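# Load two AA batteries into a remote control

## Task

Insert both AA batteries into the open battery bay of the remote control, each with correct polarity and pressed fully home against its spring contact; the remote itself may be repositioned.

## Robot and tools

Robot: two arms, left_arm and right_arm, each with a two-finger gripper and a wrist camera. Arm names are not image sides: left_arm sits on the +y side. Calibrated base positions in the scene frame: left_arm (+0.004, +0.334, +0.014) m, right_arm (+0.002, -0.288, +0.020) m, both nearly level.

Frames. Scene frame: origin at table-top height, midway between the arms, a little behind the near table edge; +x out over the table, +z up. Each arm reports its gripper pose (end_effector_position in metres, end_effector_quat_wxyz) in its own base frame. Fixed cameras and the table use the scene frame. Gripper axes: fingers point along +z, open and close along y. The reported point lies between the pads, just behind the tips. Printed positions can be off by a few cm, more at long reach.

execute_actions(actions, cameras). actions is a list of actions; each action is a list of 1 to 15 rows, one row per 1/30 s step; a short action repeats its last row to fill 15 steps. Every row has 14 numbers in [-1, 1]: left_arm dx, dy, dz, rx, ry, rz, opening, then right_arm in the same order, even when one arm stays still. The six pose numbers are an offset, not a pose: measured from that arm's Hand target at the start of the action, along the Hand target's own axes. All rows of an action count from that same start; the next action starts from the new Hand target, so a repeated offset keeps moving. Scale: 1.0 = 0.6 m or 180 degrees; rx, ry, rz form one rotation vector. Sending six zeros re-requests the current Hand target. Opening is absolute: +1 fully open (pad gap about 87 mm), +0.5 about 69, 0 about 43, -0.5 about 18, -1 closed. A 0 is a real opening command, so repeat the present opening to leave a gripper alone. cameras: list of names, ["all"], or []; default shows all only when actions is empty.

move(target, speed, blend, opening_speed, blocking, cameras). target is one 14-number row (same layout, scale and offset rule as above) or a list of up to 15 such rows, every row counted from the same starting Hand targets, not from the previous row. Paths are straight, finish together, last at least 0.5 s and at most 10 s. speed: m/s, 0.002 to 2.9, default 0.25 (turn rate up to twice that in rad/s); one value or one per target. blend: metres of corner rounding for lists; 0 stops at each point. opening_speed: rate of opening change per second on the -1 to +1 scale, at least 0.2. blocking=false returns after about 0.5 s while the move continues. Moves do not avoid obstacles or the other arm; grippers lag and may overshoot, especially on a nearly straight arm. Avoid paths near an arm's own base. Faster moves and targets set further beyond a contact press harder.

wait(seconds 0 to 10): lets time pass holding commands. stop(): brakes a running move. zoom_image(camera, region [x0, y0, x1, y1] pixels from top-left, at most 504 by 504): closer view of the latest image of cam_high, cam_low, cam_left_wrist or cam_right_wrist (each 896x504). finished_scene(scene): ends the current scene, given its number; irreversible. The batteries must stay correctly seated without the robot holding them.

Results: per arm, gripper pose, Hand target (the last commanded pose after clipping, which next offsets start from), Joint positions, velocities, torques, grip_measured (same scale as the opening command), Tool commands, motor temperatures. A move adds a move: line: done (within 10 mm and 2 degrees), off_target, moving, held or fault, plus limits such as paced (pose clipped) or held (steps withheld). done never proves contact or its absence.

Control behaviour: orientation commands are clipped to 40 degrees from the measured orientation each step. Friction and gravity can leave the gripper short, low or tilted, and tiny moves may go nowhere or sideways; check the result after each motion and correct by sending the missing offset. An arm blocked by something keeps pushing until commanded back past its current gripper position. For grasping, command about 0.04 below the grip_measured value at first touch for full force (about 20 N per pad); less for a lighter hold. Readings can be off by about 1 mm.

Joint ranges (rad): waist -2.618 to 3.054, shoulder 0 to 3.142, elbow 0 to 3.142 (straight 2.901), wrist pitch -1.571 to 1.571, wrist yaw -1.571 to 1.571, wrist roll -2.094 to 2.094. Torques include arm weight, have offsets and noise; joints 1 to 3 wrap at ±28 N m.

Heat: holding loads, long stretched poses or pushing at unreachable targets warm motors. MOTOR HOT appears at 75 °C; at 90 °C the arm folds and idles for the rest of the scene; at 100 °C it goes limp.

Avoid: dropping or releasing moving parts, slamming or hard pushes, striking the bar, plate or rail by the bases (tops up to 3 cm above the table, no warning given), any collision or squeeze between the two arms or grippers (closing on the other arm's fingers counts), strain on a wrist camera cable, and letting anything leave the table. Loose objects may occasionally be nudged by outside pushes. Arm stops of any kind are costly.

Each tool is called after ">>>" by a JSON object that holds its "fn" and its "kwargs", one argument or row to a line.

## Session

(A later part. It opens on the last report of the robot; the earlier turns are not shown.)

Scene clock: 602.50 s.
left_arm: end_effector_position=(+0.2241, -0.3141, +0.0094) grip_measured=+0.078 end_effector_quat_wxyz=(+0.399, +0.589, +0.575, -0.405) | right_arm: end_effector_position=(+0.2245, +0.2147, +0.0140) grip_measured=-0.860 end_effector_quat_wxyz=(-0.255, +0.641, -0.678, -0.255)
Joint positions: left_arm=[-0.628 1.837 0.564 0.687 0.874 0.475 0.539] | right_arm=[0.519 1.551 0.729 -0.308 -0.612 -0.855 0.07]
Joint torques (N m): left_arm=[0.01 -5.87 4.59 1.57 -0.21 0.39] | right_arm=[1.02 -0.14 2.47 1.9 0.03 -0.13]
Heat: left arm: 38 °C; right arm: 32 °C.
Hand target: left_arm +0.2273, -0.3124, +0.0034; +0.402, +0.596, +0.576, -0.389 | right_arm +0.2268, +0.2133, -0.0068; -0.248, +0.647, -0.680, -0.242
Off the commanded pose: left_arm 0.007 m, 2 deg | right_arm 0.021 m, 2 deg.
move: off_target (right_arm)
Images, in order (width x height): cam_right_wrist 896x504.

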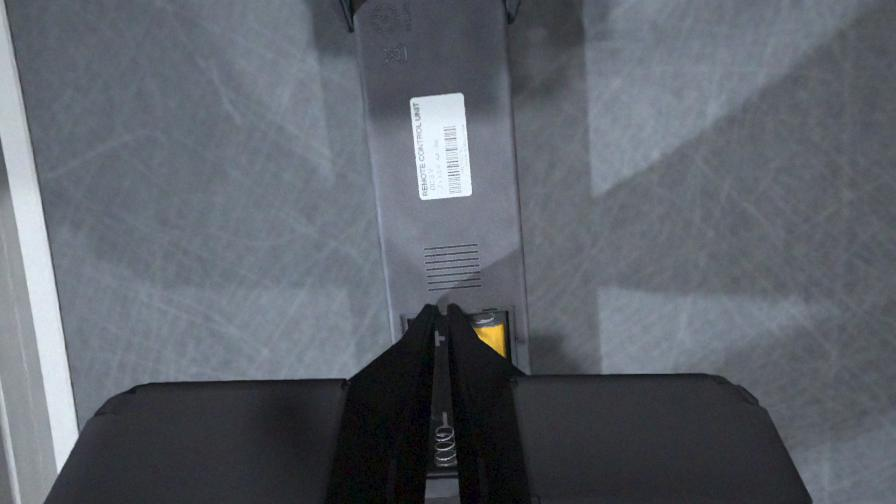

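>>> {"fn": "move", "kwargs": {
  "target": [0,0,0,0,0,0,0.2,-0.021,0,-0.0259,0,0,0,-0.86],
  "opening_speed": 0.3,
  "cameras": ["cam_left_wrist","cam_right_wrist","cam_low"]
}}

Scene clock: 614.70 s.
left_arm: end_effector_position=(+0.2270, -0.3137, +0.0084) grip_measured=+0.200 end_effector_quat_wxyz=(+0.404, +0.593, +0.574, -0.395) | right_arm: end_effector_position=(+0.2253, +0.2106, +0.0123) grip_measured=-0.860 end_effector_quat_wxyz=(-0.248, +0.641, -0.684, -0.245)
Joint positions: left_arm=[-0.63 1.837 0.564 0.688 0.858 0.492 0.6] | right_arm=[0.519 1.551 0.733 -0.323 -0.588 -0.855 0.07]
Joint torques (N m): left_arm=[0.18 -5.76 4.6 1.6 -0.06 0.16] | right_arm=[0.96 -4.03 5.61 1.1 -0.26 -0.11]
Heat: left arm: 38 °C; right arm: 32 °C.
Hand target: left_arm +0.2273, -0.3124, +0.0034; +0.402, +0.596, +0.576, -0.389 | right_arm +0.2270, +0.2128, +0.0132; -0.248, +0.647, -0.680, -0.242
Off the commanded pose: left_arm 0.005 m, 1 deg | right_arm 0.003 m, 1 deg.
move: done
Images, in order (width x height): cam_low 896x504, cam_left_wrist 896x504, cam_right_wrist 896x504.

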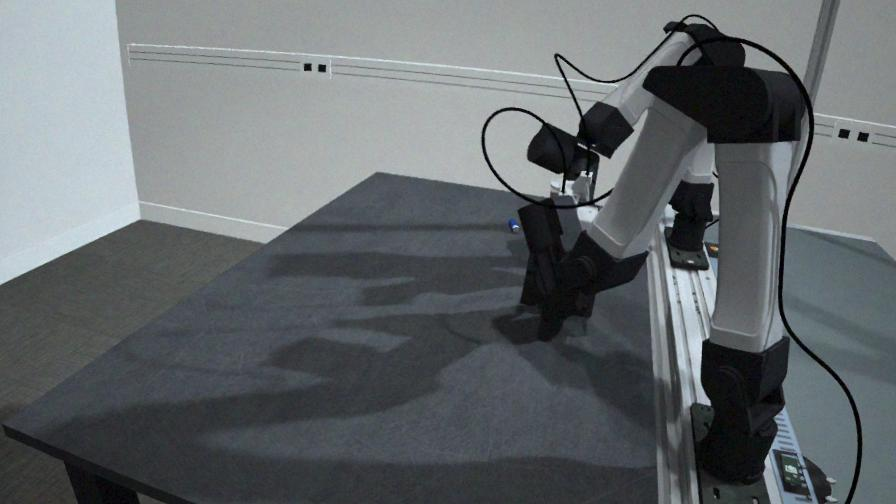

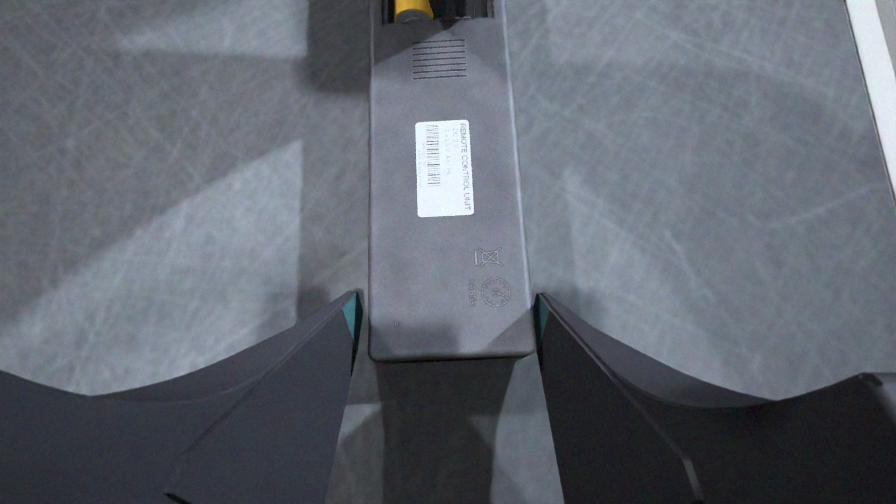

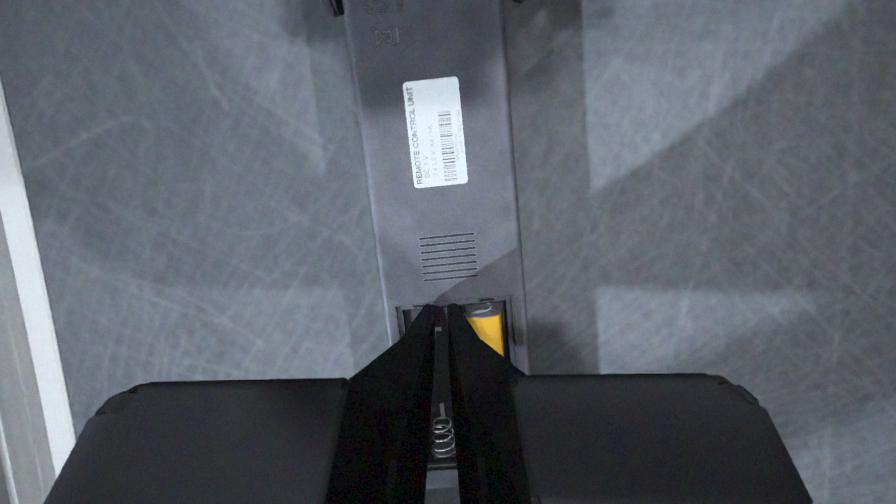

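>>> {"fn": "move", "kwargs": {
  "target": [
    [0,0,0,0,0,0,0.2,-0.0388,0,-0.0479,0,0,0,-0.86],
    [0,0,0,0,0,0,0.2,0.0065,-0.01,-0.0847,0,0,0,-0.86],
    [0,0,0,0,0,0,0.2,0.072,0,-0.0197,0,0,0,-0.86]
  ],
  "speed": [0.1,0.1,0.05],
  "cameras": ["cam_right_wrist","cam_left_wrist"]
}}

Scene clock: 625.63 s.
left_arm: end_effector_position=(+0.2270, -0.3137, +0.0084) grip_measured=+0.200 end_effector_quat_wxyz=(+0.404, +0.593, +0.574, -0.395) | right_arm: end_effector_position=(+0.2326, +0.1795, +0.0102) grip_measured=-0.858 end_effector_quat_wxyz=(-0.271, +0.645, -0.671, -0.245)
Joint positions: left_arm=[-0.63 1.837 0.564 0.688 0.858 0.493 0.6] | right_arm=[0.384 1.517 0.681 -0.347 -0.657 -1.013 0.071]
Joint torques (N m): left_arm=[0.24 -5.86 4.68 1.58 -0.03 0.21] | right_arm=[0.21 -1.62 2.8 1.07 -0.1 -0.15]
Heat: left arm: 38 °C; right arm: 32 °C.
Hand target: left_arm +0.2273, -0.3124, +0.0034; +0.402, +0.596, +0.576, -0.389 | right_arm +0.2249, +0.1723, -0.0059; -0.248, +0.646, -0.680, -0.242
Off the commanded pose: left_arm 0.005 m, 1 deg | right_arm 0.019 m, 3 deg.
move: off_target (right_arm)
Images, in order (width x height): cam_left_wrist 896x504, cam_right_wrist 896x504.

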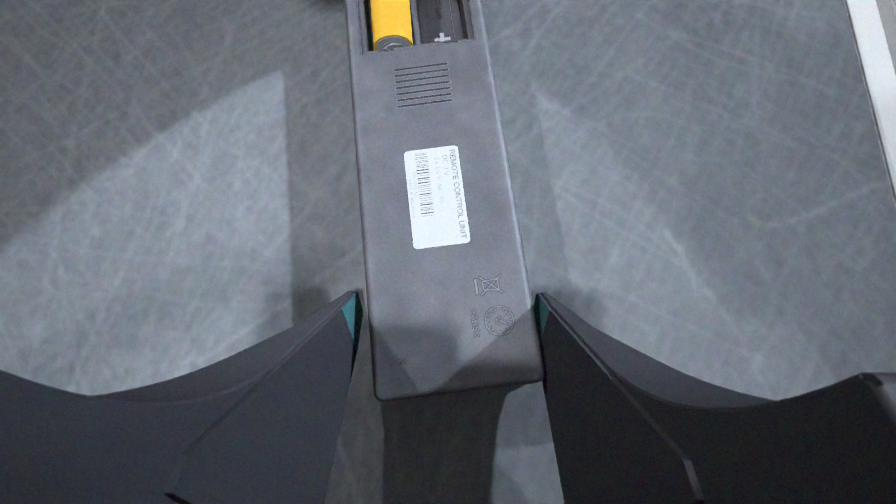

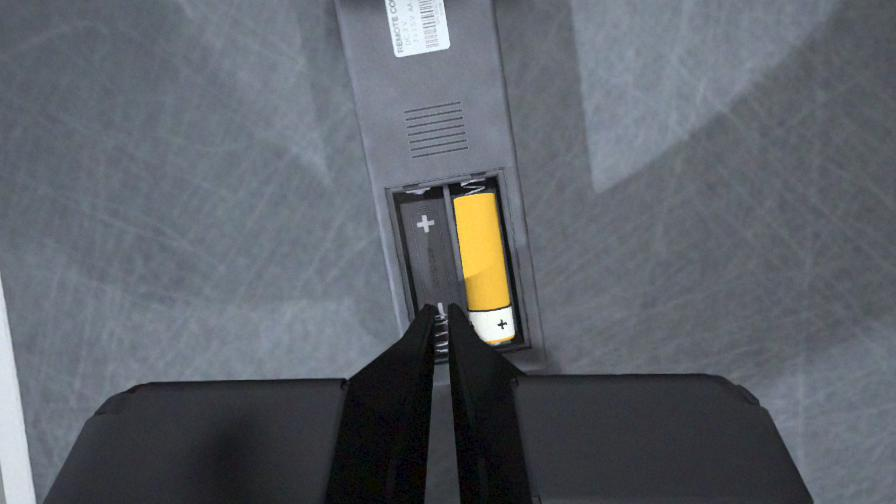

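>>> {"fn": "move", "kwargs": {
  "target": [
    [0,0,0,0,0,0,0.2,-0.0629,0,-0.0777,0,0,0,-0.86],
    [0,0,0,0,0,0,-0.1,-0.0629,0,-0.0777,0,0,0,-0.86]
  ],
  "speed": 0.1,
  "opening_speed": 0.4,
  "cameras": ["cam_right_wrist","cam_left_wrist"]
}}

Scene clock: 633.47 s.
left_arm: end_effector_position=(+0.2271, -0.3137, +0.0084) grip_measured=+0.082 end_effector_quat_wxyz=(+0.404, +0.593, +0.574, -0.395) | right_arm: end_effector_position=(+0.2180, +0.1702, +0.0436) grip_measured=-0.860 end_effector_quat_wxyz=(-0.232, +0.641, -0.686, -0.252)
Joint positions: left_arm=[-0.63 1.837 0.564 0.688 0.857 0.493 0.541] | right_arm=[0.382 1.44 0.793 -0.625 -0.643 -1.022 0.07]
Joint torques (N m): left_arm=[0.21 -5.87 4.66 1.58 -0.02 0.21] | right_arm=[-0.24 -5.93 6.32 0.83 -0.3 -0.13]
Heat: left arm: 38 °C; right arm: 32 °C.
Hand target: left_arm +0.2274, -0.3124, +0.0034; +0.402, +0.596, +0.576, -0.389 | right_arm +0.2254, +0.1706, +0.0541; -0.248, +0.646, -0.680, -0.242
Off the commanded pose: left_arm 0.005 m, 1 deg | right_arm 0.013 m, 2 deg.
move: off_target (right_arm)
Images, in order (width x height): cam_left_wrist 896x504, cam_right_wrist 896x504.

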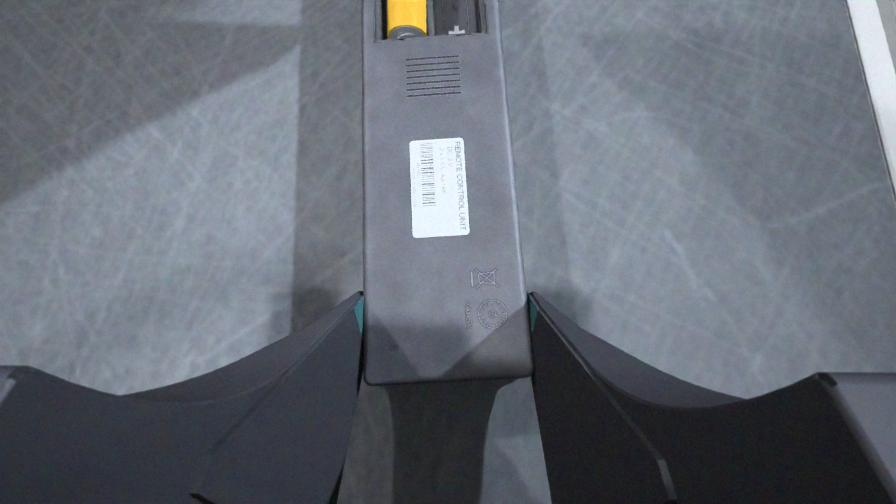

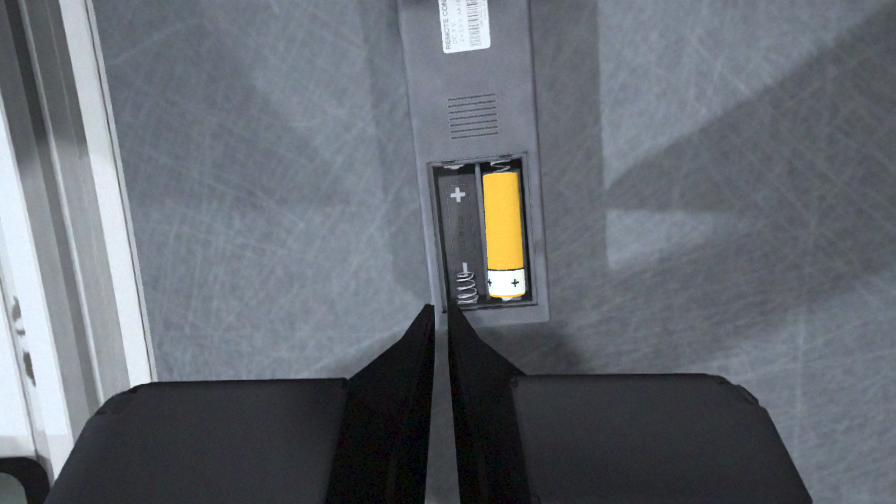

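>>> {"fn": "zoom_image", "kwargs": {
  "camera": "cam_right_wrist",
  "region": [420, 140, 560, 330]
}}

>>> {"fn": "zoom_image", "kwargs": {
  "camera": "cam_left_wrist",
  "region": [360, 0, 510, 70]
}}

Scaled by 2.653 from the camera's 896x504 image, which has a finer 1280x720 frame.

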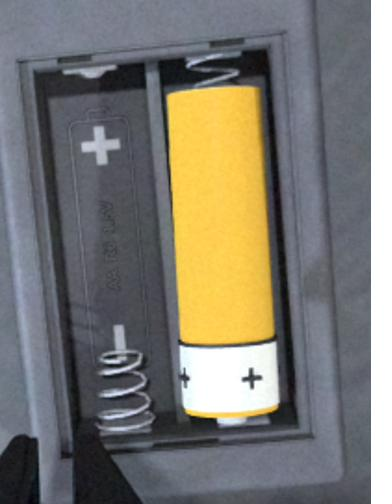

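Scaled by 3.360 from the camera's 896x504 image, which has a finer 1280x720 frame.

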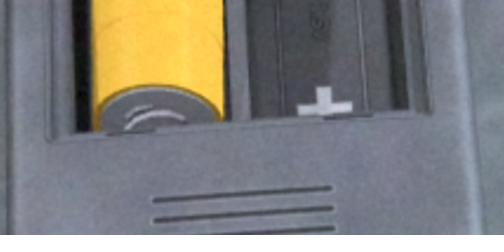

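>>> {"fn": "move", "kwargs": {
  "target": [
    [0,0,0,0,0,0,-0.1,-0.0027,-0.0253,0.0322,0,0,0,-0.86],
    [0,0,0,0,0,0,-0.1,0.0277,-0.0245,0.0668,0,0,0,-0.86]
  ],
  "speed": [0.1,0.06],
  "cameras": ["cam_right_wrist","cam_left_wrist"]
}}

Scene clock: 665.13 s.
left_arm: end_effector_position=(+0.2272, -0.3137, +0.0083) grip_measured=+0.082 end_effector_quat_wxyz=(+0.404, +0.593, +0.574, -0.395) | right_arm: end_effector_position=(+0.2429, +0.1834, +0.0192) grip_measured=-0.860 end_effector_quat_wxyz=(-0.256, +0.647, -0.676, -0.241)
Joint positions: left_arm=[-0.63 1.837 0.564 0.688 0.857 0.493 0.541] | right_arm=[0.395 1.554 0.774 -0.43 -0.636 -1.012 0.07]
Joint torques (N m): left_arm=[0.14 -5.83 4.62 1.58 -0.03 0.21] | right_arm=[0.85 -3.28 3.97 1.16 -0.27 0.09]
Heat: left arm: 38 °C; right arm: 33 °C.
Hand target: left_arm +0.2273, -0.3124, +0.0034; +0.402, +0.596, +0.576, -0.389 | right_arm +0.2404, +0.1833, +0.0127; -0.248, +0.646, -0.680, -0.242
Off the commanded pose: left_arm 0.005 m, 1 deg | right_arm 0.007 m, 1 deg.
move: done
Images, in order (width x height): cam_left_wrist 896x504, cam_right_wrist 896x504.

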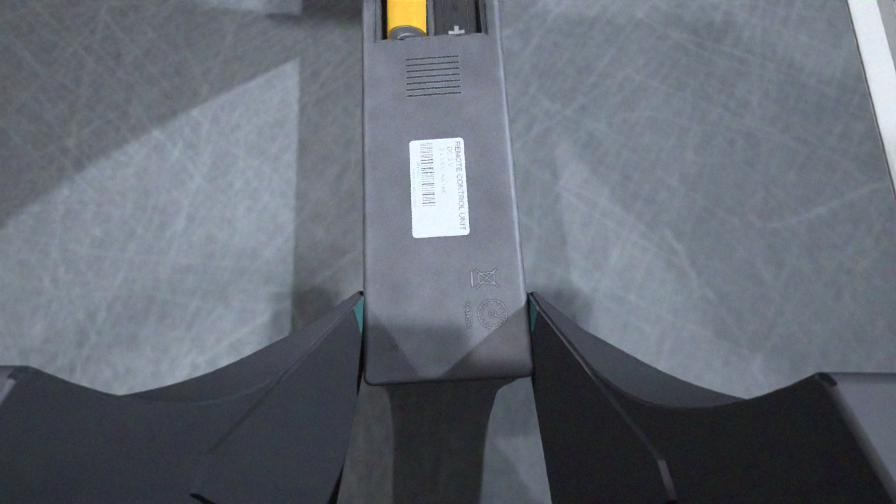

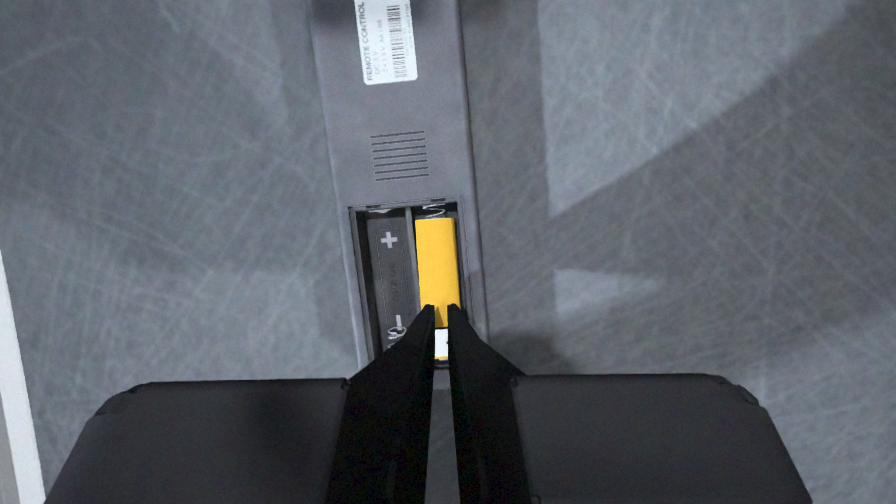

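>>> {"fn": "move", "kwargs": {
  "target": [0,0,0,0,0,0,-0.1,0.0273,0.01,0.0155,0,0,0,-0.86],
  "speed": 0.04,
  "cameras": ["cam_right_wrist"]
}}

Scene clock: 670.07 s.
left_arm: end_effector_position=(+0.2272, -0.3137, +0.0083) grip_measured=+0.082 end_effector_quat_wxyz=(+0.404, +0.593, +0.574, -0.395) | right_arm: end_effector_position=(+0.2425, +0.1848, +0.0152) grip_measured=-0.859 end_effector_quat_wxyz=(-0.273, +0.643, -0.670, -0.251)
Joint positions: left_arm=[-0.63 1.837 0.564 0.688 0.856 0.493 0.541] | right_arm=[0.381 1.552 0.734 -0.367 -0.671 -1.013 0.07]
Joint torques (N m): left_arm=[0.16 -5.83 4.64 1.59 -0.02 0.21] | right_arm=[0.98 -2.02 1.81 1.25 0.06 -0.1]
Heat: left arm: 38 °C; right arm: 33 °C.
Hand target: left_arm +0.2274, -0.3124, +0.0034; +0.402, +0.596, +0.576, -0.389 | right_arm +0.2338, +0.1773, -0.0050; -0.248, +0.646, -0.680, -0.242
Off the commanded pose: left_arm 0.005 m, 1 deg | right_arm 0.023 m, 3 deg.
move: off_target (right_arm)
Images, in order (width x height): cam_right_wrist 896x504.

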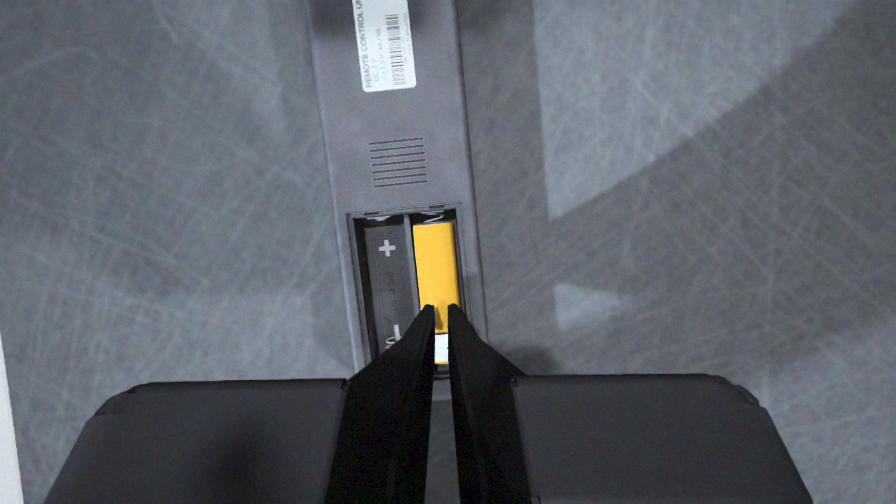

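>>> {"fn": "move", "kwargs": {
  "target": [
    [0,0,0,0,0,0,-0.1,-0.0734,0,-0.0907,0,0,0,-0.86],
    [0,0,0,0,0,0,-0.1,0.151,-0.1427,-0.3475,0,0,0,0.0]
  ],
  "speed": [0.1,0.25],
  "blend": [0.02,0],
  "cameras": ["cam_right_wrist","cam_left_wrist"]
}}

Scene clock: 689.97 s.
left_arm: end_effector_position=(+0.2266, -0.3141, +0.0084) grip_measured=+0.082 end_effector_quat_wxyz=(+0.404, +0.593, +0.573, -0.395) | right_arm: end_effector_position=(+0.3086, -0.0297, +0.0938) grip_measured=+0.000 end_effector_quat_wxyz=(-0.252, +0.642, -0.683, -0.241)
Joint positions: left_arm=[-0.631 1.837 0.564 0.688 0.857 0.493 0.541] | right_arm=[-0.354 1.856 1.451 -1.417 -0.673 -1.952 0.5]
Joint torques (N m): left_arm=[0.29 -5.78 4.59 1.6 -0.04 0.22] | right_arm=[0.38 -5.34 5.94 -0.39 -0.31 -0.13]
Heat: left arm: 38 °C; right arm: 32 °C.
Hand target: left_arm +0.2273, -0.3125, +0.0034; +0.402, +0.596, +0.576, -0.389 | right_arm +0.3106, -0.0310, +0.0938; -0.248, +0.646, -0.680, -0.242
Off the commanded pose: left_arm 0.005 m, 1 deg | right_arm 0.002 m, 1 deg.
move: done
Images, in order (width x height): cam_left_wrist 896x504, cam_right_wrist 896x504.

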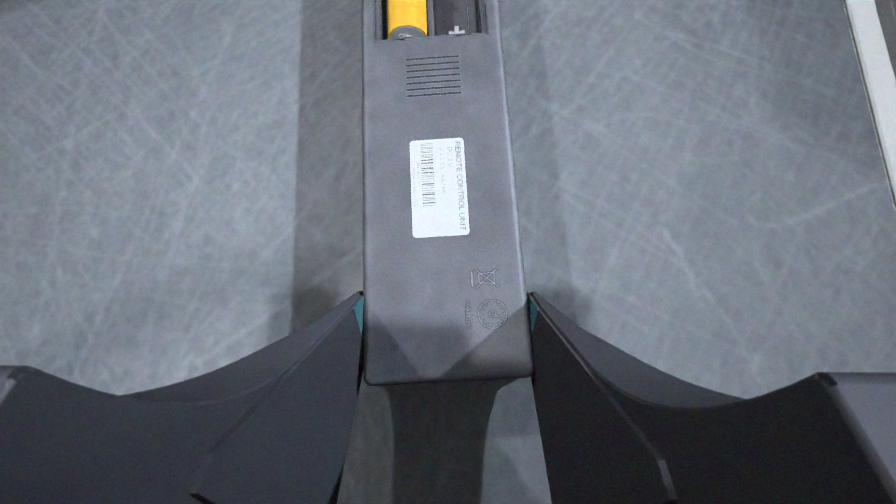

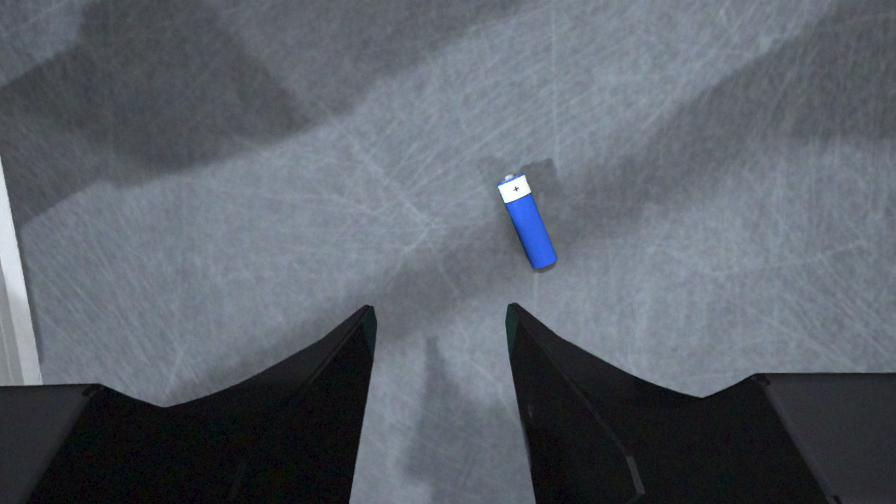

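>>> {"fn": "move", "kwargs": {
  "target": [0,0,0,0,0,0,-0.1,0.0005,-0.0633,0.074,-0.0667,0.0571,-0.0945,0.0],
  "speed": 0.15,
  "cameras": ["cam_right_wrist"]
}}

Scene clock: 718.37 s.
left_arm: end_effector_position=(+0.2266, -0.3141, +0.0084) grip_measured=+0.082 end_effector_quat_wxyz=(+0.404, +0.593, +0.573, -0.395) | right_arm: end_effector_position=(+0.3435, -0.0026, +0.0612) grip_measured=+0.000 end_effector_quat_wxyz=(-0.150, +0.773, -0.577, -0.217)
Joint positions: left_arm=[-0.631 1.837 0.564 0.688 0.857 0.493 0.541] | right_arm=[-0.145 2.03 1.609 -1.412 -0.47 -2.067 0.5]
Joint torques (N m): left_arm=[0.29 -5.89 4.63 1.58 -0.03 0.21] | right_arm=[0.43 -6.48 5.87 -0.25 -0.21 -0.14]
Heat: left arm: 38 °C; right arm: 33 °C.
Hand target: left_arm +0.2273, -0.3125, +0.0034; +0.402, +0.596, +0.576, -0.389 | right_arm +0.3496, -0.0041, +0.0595; -0.151, +0.781, -0.567, -0.214
Off the commanded pose: left_arm 0.005 m, 1 deg | right_arm 0.007 m, 1 deg.
joint sent to its limit (right arm) — joint 6 (wrist roll), lower limit. The joint targets still meet the commanded pose.
move: done
Images, in order (width x height): cam_right_wrist 896x504.

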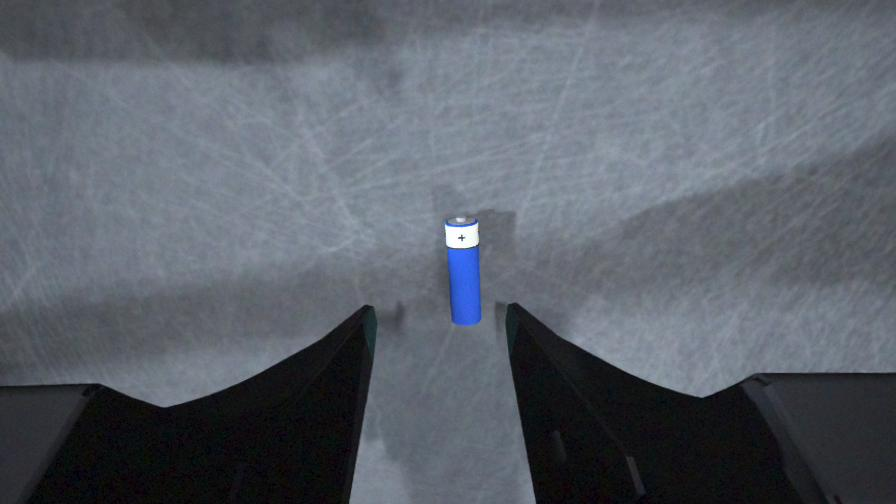

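>>> {"fn": "move", "kwargs": {
  "target": [0,0,0,0,0,0,-0.1,0.032,-0.0107,0.055,0,0,0,0.0],
  "speed": 0.12,
  "cameras": ["cam_right_wrist"]
}}

Scene clock: 735.40 s.
left_arm: end_effector_position=(+0.2266, -0.3141, +0.0084) grip_measured=+0.082 end_effector_quat_wxyz=(+0.404, +0.593, +0.573, -0.395) | right_arm: end_effector_position=(+0.3556, -0.0039, +0.0270) grip_measured=+0.000 end_effector_quat_wxyz=(-0.153, +0.776, -0.575, -0.210)
Joint positions: left_arm=[-0.631 1.837 0.564 0.688 0.857 0.493 0.541] | right_arm=[-0.143 2.09 1.564 -1.288 -0.47 -2.067 0.5]
Joint torques (N m): left_arm=[0.28 -5.85 4.63 1.6 -0.04 0.2] | right_arm=[0.84 -7.02 3.99 -0.19 -0.25 -0.13]
Heat: left arm: 38 °C; right arm: 34 °C.
Hand target: left_arm +0.2273, -0.3125, +0.0034; +0.402, +0.596, +0.576, -0.389 | right_arm +0.3554, -0.0022, +0.0213; -0.151, +0.781, -0.568, -0.214
Off the commanded pose: left_arm 0.005 m, 1 deg | right_arm 0.006 m, 1 deg.
joint sent to its limit (right arm) — joint 6 (wrist roll), lower limit. The joint targets still meet the commanded pose.
move: done
Images, in order (width x height): cam_right_wrist 896x504.

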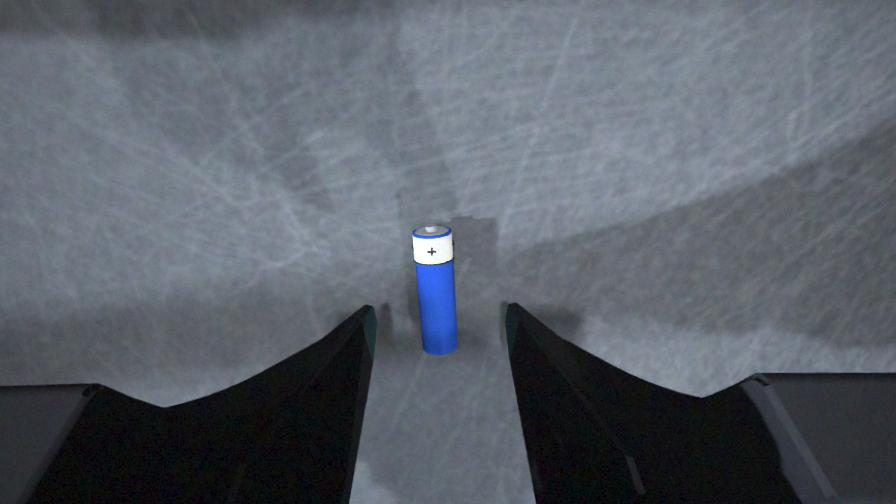

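>>> {"fn": "move", "kwargs": {
  "target": [0,0,0,0,0,0,-0.1,0.0145,0.005,0.0384,0,0,0,0.0],
  "speed": 0.08,
  "cameras": ["cam_right_wrist"]
}}

Scene clock: 742.47 s.
left_arm: end_effector_position=(+0.2266, -0.3141, +0.0084) grip_measured=+0.082 end_effector_quat_wxyz=(+0.404, +0.593, +0.573, -0.395) | right_arm: end_effector_position=(+0.3521, -0.0013, +0.0033) grip_measured=+0.000 end_effector_quat_wxyz=(-0.153, +0.778, -0.573, -0.209)
Joint positions: left_arm=[-0.631 1.837 0.564 0.688 0.857 0.493 0.541] | right_arm=[-0.137 2.104 1.487 -1.194 -0.47 -2.067 0.5]
Joint torques (N m): left_arm=[0.27 -5.82 4.6 1.58 -0.03 0.22] | right_arm=[0.75 -6.87 3.79 -0.19 -0.28 -0.12]
Heat: left arm: 38 °C; right arm: 34 °C.
Hand target: left_arm +0.2273, -0.3125, +0.0034; +0.402, +0.596, +0.576, -0.389 | right_arm +0.3511, +0.0008, -0.0029; -0.151, +0.781, -0.567, -0.214
Off the commanded pose: left_arm 0.005 m, 1 deg | right_arm 0.007 m, 1 deg.
joint sent to its limit (right arm) — joint 6 (wrist roll), lower limit. The joint targets still meet the commanded pose.
move: done
Images, in order (width x height): cam_right_wrist 896x504.

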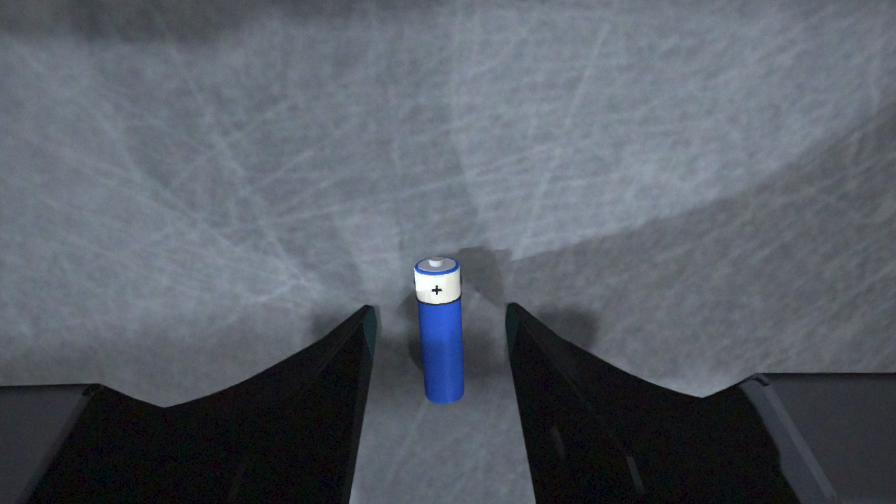

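>>> {"fn": "move", "kwargs": {
  "target": [
    [0,0,0,0,0,0,-0.1,0.004,0,0.0115,0,0,0,0.0],
    [0,0,0,0,0,0,-0.1,0.004,0,0.0115,0,0,0,-0.76]
  ],
  "speed": 0.08,
  "opening_speed": 1.0,
  "cameras": ["cam_right_wrist"]
}}

Scene clock: 751.17 s.
left_arm: end_effector_position=(+0.2266, -0.3141, +0.0084) grip_measured=+0.082 end_effector_quat_wxyz=(+0.404, +0.593, +0.573, -0.395) | right_arm: end_effector_position=(+0.3563, +0.0003, -0.0008) grip_measured=-0.615 end_effector_quat_wxyz=(-0.160, +0.781, -0.570, -0.201)
Joint positions: left_arm=[-0.631 1.837 0.564 0.688 0.857 0.493 0.541] | right_arm=[-0.133 2.105 1.473 -1.158 -0.474 -2.067 0.192]
Joint torques (N m): left_arm=[0.32 -5.78 4.62 1.59 -0.03 0.21] | right_arm=[0.68 -6.26 3.48 -0.23 -0.25 -0.08]
Motor temperatures (°C): left_arm=[24 37 31 38 23 23 24] | right_arm=[25 35 33 27 25 25 23]
Heat: left arm: 38 °C; right arm: 35 °C.
Hand target: left_arm +0.2273, -0.3125, +0.0034; +0.402, +0.596, +0.576, -0.389 | right_arm +0.3506, +0.0021, -0.0101; -0.151, +0.781, -0.568, -0.214
Off the commanded pose: left_arm 0.005 m, 1 deg | right_arm 0.011 m, 2 deg.
move: off_target (right_arm)
Images, in order (width x height): cam_right_wrist 896x504.

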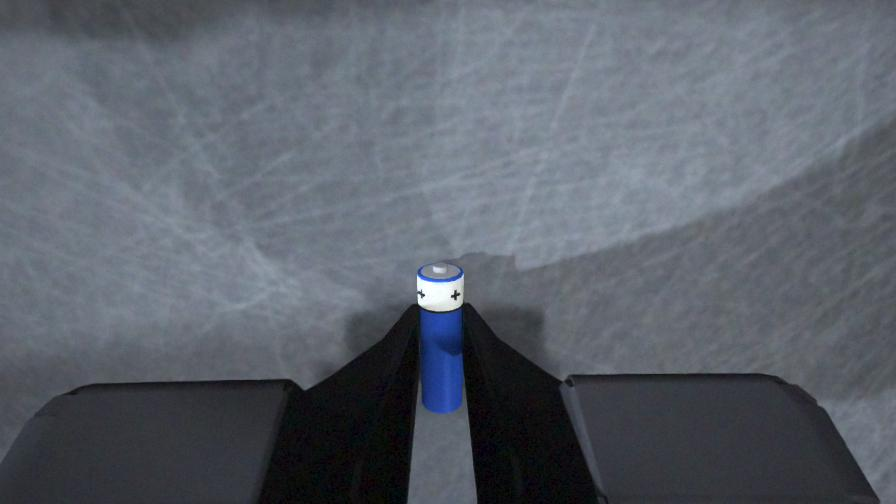

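>>> {"fn": "move", "kwargs": {
  "target": [
    [0,0,0,0,0,0,-0.1,-0.075,0,-0.13,0,0,0,-0.78],
    [0,0,0,0,0,0,-0.1,-0.428,0.09,0.0681,0.0627,-0.1213,0.0721,-0.78]
  ],
  "speed": [0.15,0.2],
  "cameras": ["cam_right_wrist","cam_left_wrist"]
}}

Scene clock: 778.17 s.
left_arm: end_effector_position=(+0.2266, -0.3141, +0.0084) grip_measured=+0.082 end_effector_quat_wxyz=(+0.404, +0.593, +0.573, -0.395) | right_arm: end_effector_position=(+0.2236, +0.2137, +0.0773) grip_measured=-0.615 end_effector_quat_wxyz=(-0.292, +0.637, -0.637, -0.322)
Joint positions: left_arm=[-0.631 1.837 0.564 0.688 0.857 0.493 0.541] | right_arm=[0.417 1.443 0.843 -0.547 -0.819 -0.967 0.192]
Joint torques (N m): left_arm=[0.29 -5.82 4.64 1.59 -0.03 0.22] | right_arm=[0.85 -6.74 4.62 1.27 -0.38 0.1]
Heat: left arm: 38 °C; right arm: 37 °C.
Hand target: left_arm +0.2273, -0.3125, +0.0034; +0.402, +0.596, +0.576, -0.389 | right_arm +0.2247, +0.2159, +0.0846; -0.306, +0.639, -0.631, -0.316
Off the commanded pose: left_arm 0.005 m, 1 deg | right_arm 0.008 m, 2 deg.
move: done
Images, in order (width x height): cam_left_wrist 896x504, cam_right_wrist 896x504.

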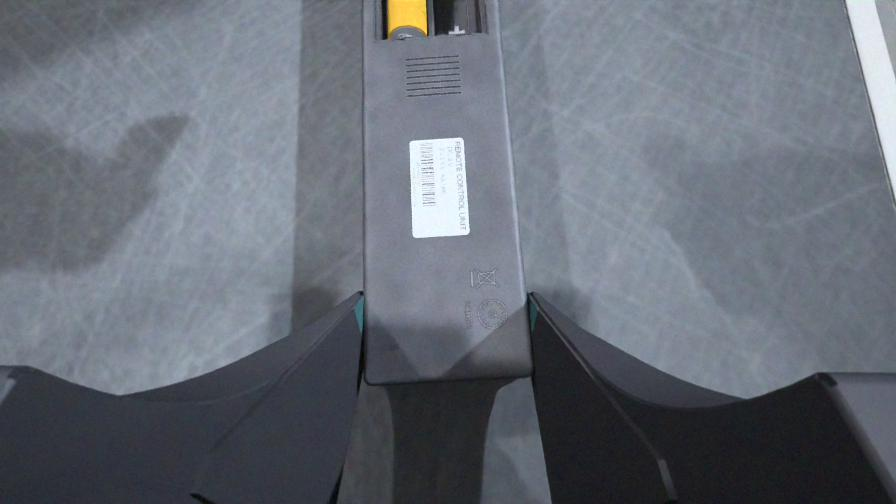

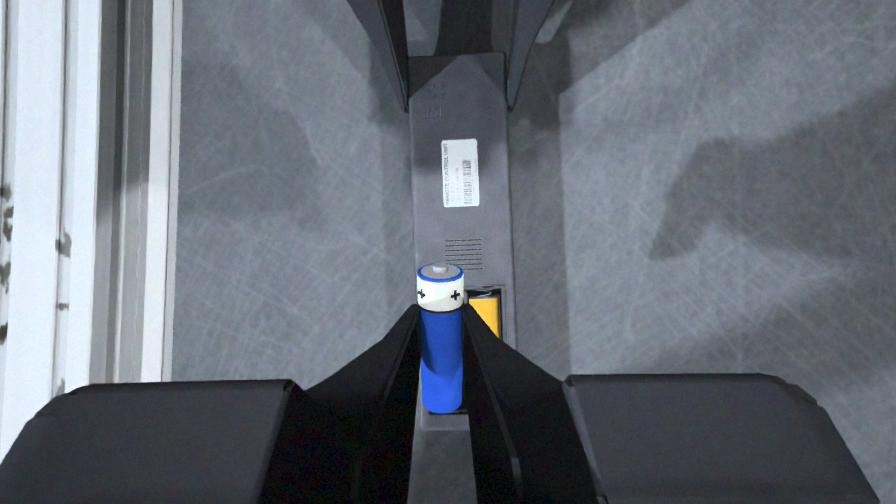

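>>> {"fn": "zoom_image", "kwargs": {
  "camera": "cam_right_wrist",
  "region": [370, 220, 550, 450]
}}

Scaled by 2.191 from the camera's 896x504 image, which has a finer 1280x720 frame.

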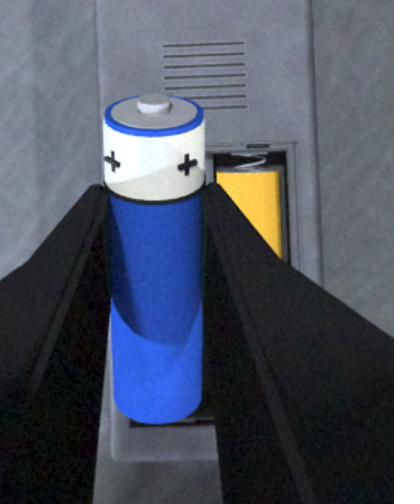

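>>> {"fn": "move", "kwargs": {
  "target": [0,0,0,0,0,0,-0.1,0.058,-0.0017,0.044,-0.0088,0,-0.0068,-0.8],
  "speed": 0.12,
  "cameras": ["cam_right_wrist","cam_left_wrist"]
}}

Scene clock: 810.77 s.
left_arm: end_effector_position=(+0.2266, -0.3141, +0.0084) grip_measured=+0.082 end_effector_quat_wxyz=(+0.404, +0.593, +0.573, -0.395) | right_arm: end_effector_position=(+0.2243, +0.2134, +0.0420) grip_measured=-0.615 end_effector_quat_wxyz=(-0.295, +0.648, -0.626, -0.318)
Joint positions: left_arm=[-0.631 1.837 0.564 0.688 0.857 0.493 0.541] | right_arm=[0.417 1.509 0.748 -0.391 -0.819 -1.003 0.192]
Joint torques (N m): left_arm=[0.25 -5.81 4.59 1.59 -0.04 0.21] | right_arm=[0.01 -3.48 4.51 1.25 -0.6 -0.13]
Heat: left arm: 38 °C; right arm: 38 °C.
Hand target: left_arm +0.2273, -0.3125, +0.0034; +0.402, +0.596, +0.576, -0.389 | right_arm +0.2253, +0.2154, +0.0410; -0.300, +0.650, -0.619, -0.322
Off the commanded pose: left_arm 0.005 m, 1 deg | right_arm 0.002 m, 1 deg.
move: done
Images, in order (width x height): cam_left_wrist 896x504, cam_right_wrist 896x504.

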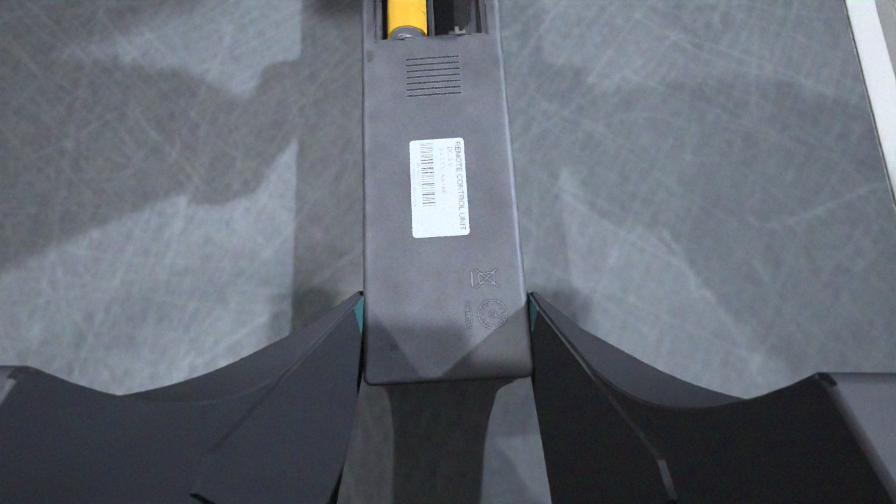

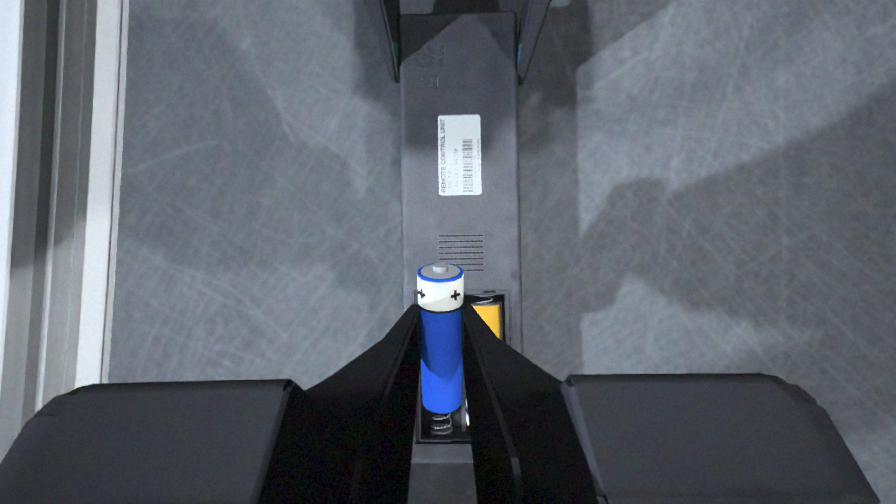

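>>> {"fn": "move", "kwargs": {
  "target": [0,0,0,0,0,0,-0.1,0.0285,0,0.0245,0,0,0,-0.8],
  "speed": 0.06,
  "cameras": ["cam_right_wrist","cam_left_wrist"]
}}

>>> {"fn": "zoom_image", "kwargs": {
  "camera": "cam_right_wrist",
  "region": [380, 250, 540, 470]
}}

Scene clock: 818.50 s.
left_arm: end_effector_position=(+0.2266, -0.3141, +0.0084) grip_measured=+0.082 end_effector_quat_wxyz=(+0.404, +0.593, +0.573, -0.395) | right_arm: end_effector_position=(+0.2260, +0.2141, +0.0203) grip_measured=-0.615 end_effector_quat_wxyz=(-0.298, +0.649, -0.625, -0.316)
Joint positions: left_arm=[-0.631 1.837 0.564 0.688 0.857 0.493 0.541] | right_arm=[0.417 1.566 0.698 -0.277 -0.819 -1.004 0.192]
Joint torques (N m): left_arm=[0.25 -5.78 4.57 1.58 -0.03 0.22] | right_arm=[0.44 -3.58 4.12 1.28 -0.57 -0.06]
Heat: left arm: 38 °C; right arm: 37 °C.
Hand target: left_arm +0.2273, -0.3125, +0.0034; +0.402, +0.596, +0.576, -0.389 | right_arm +0.2251, +0.2165, +0.0184; -0.300, +0.650, -0.619, -0.322
Off the commanded pose: left_arm 0.005 m, 1 deg | right_arm 0.003 m, 1 deg.
move: done
Images, in order (width x height): cam_left_wrist 896x504, cam_right_wrist 896x504.

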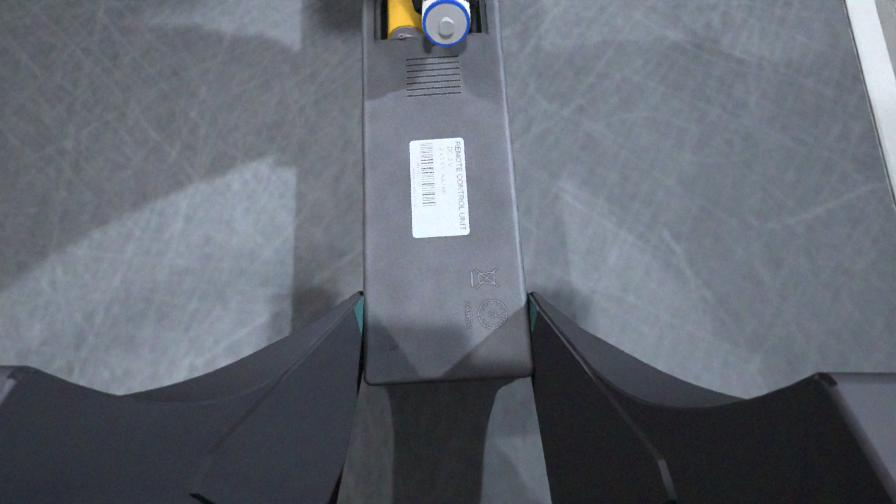

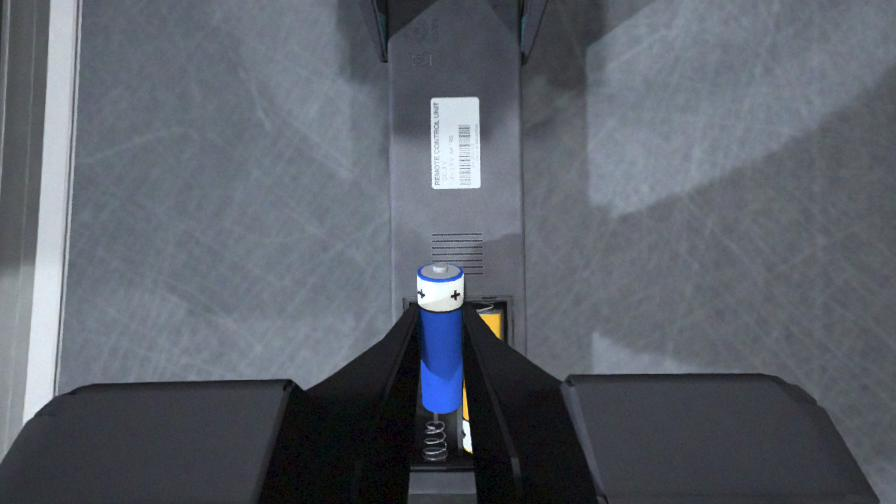

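Scaled by 2.291 from the camera's 896x504 image, which has a finer 1280x720 frame.

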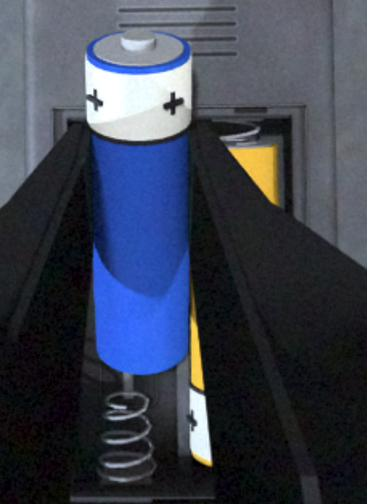

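>>> {"fn": "move", "kwargs": {
  "target": [0,0,0,0,0,0,-0.1,0.0231,0.0017,-0.0243,0,0,0,-0.84],
  "speed": 0.05,
  "cameras": ["cam_right_wrist","cam_left_wrist"]
}}

>>> {"fn": "zoom_image", "kwargs": {
  "camera": "cam_right_wrist",
  "region": [380, 250, 540, 470]
}}

Scene clock: 828.20 s.
left_arm: end_effector_position=(+0.2266, -0.3141, +0.0084) grip_measured=+0.082 end_effector_quat_wxyz=(+0.404, +0.593, +0.573, -0.395) | right_arm: end_effector_position=(+0.2278, +0.1999, +0.0192) grip_measured=-0.615 end_effector_quat_wxyz=(-0.306, +0.651, -0.617, -0.320)
Joint positions: left_arm=[-0.631 1.837 0.564 0.688 0.857 0.493 0.541] | right_arm=[0.353 1.566 0.69 -0.323 -0.861 -1.099 0.192]
Joint torques (N m): left_arm=[0.31 -5.79 4.57 1.58 -0.04 0.2] | right_arm=[-0.53 -4.23 4.04 0.82 -0.44 -0.13]
Heat: left arm: 38 °C; right arm: 36 °C.
Hand target: left_arm +0.2273, -0.3125, +0.0034; +0.402, +0.596, +0.576, -0.389 | right_arm +0.2252, +0.1964, +0.0165; -0.300, +0.650, -0.620, -0.322
Off the commanded pose: left_arm 0.005 m, 1 deg | right_arm 0.005 m, 1 deg.
move: done
Images, in order (width x height): cam_left_wrist 896x504, cam_right_wrist 896x504.

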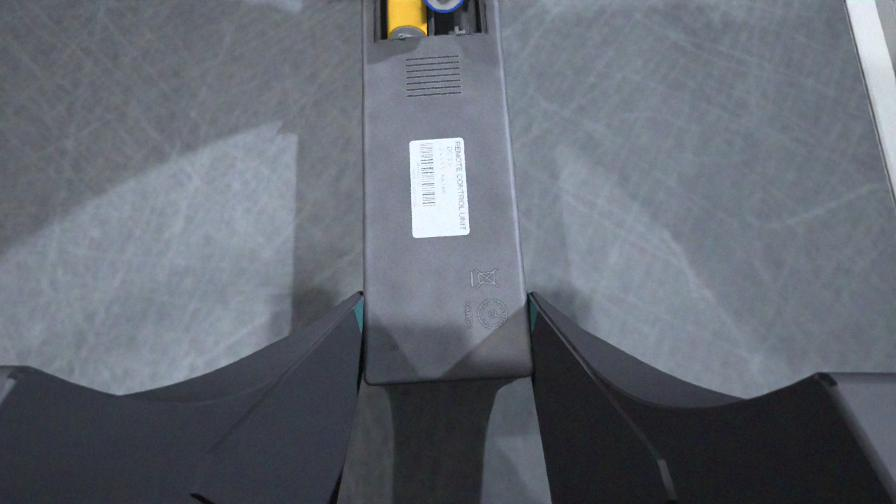

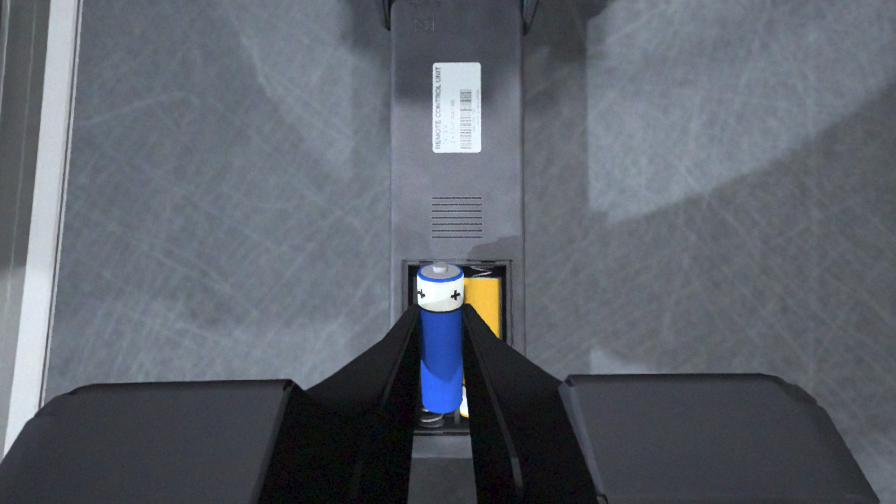

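Scaled by 2.291 from the camera's 896x504 image, which has a finer 1280x720 frame.

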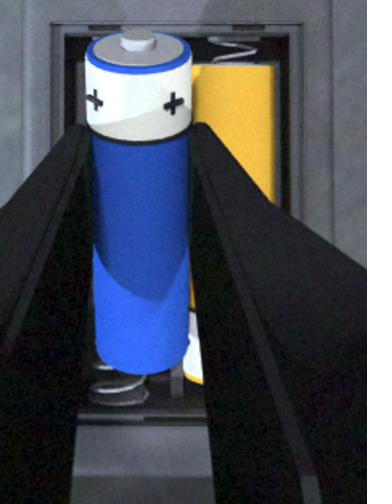

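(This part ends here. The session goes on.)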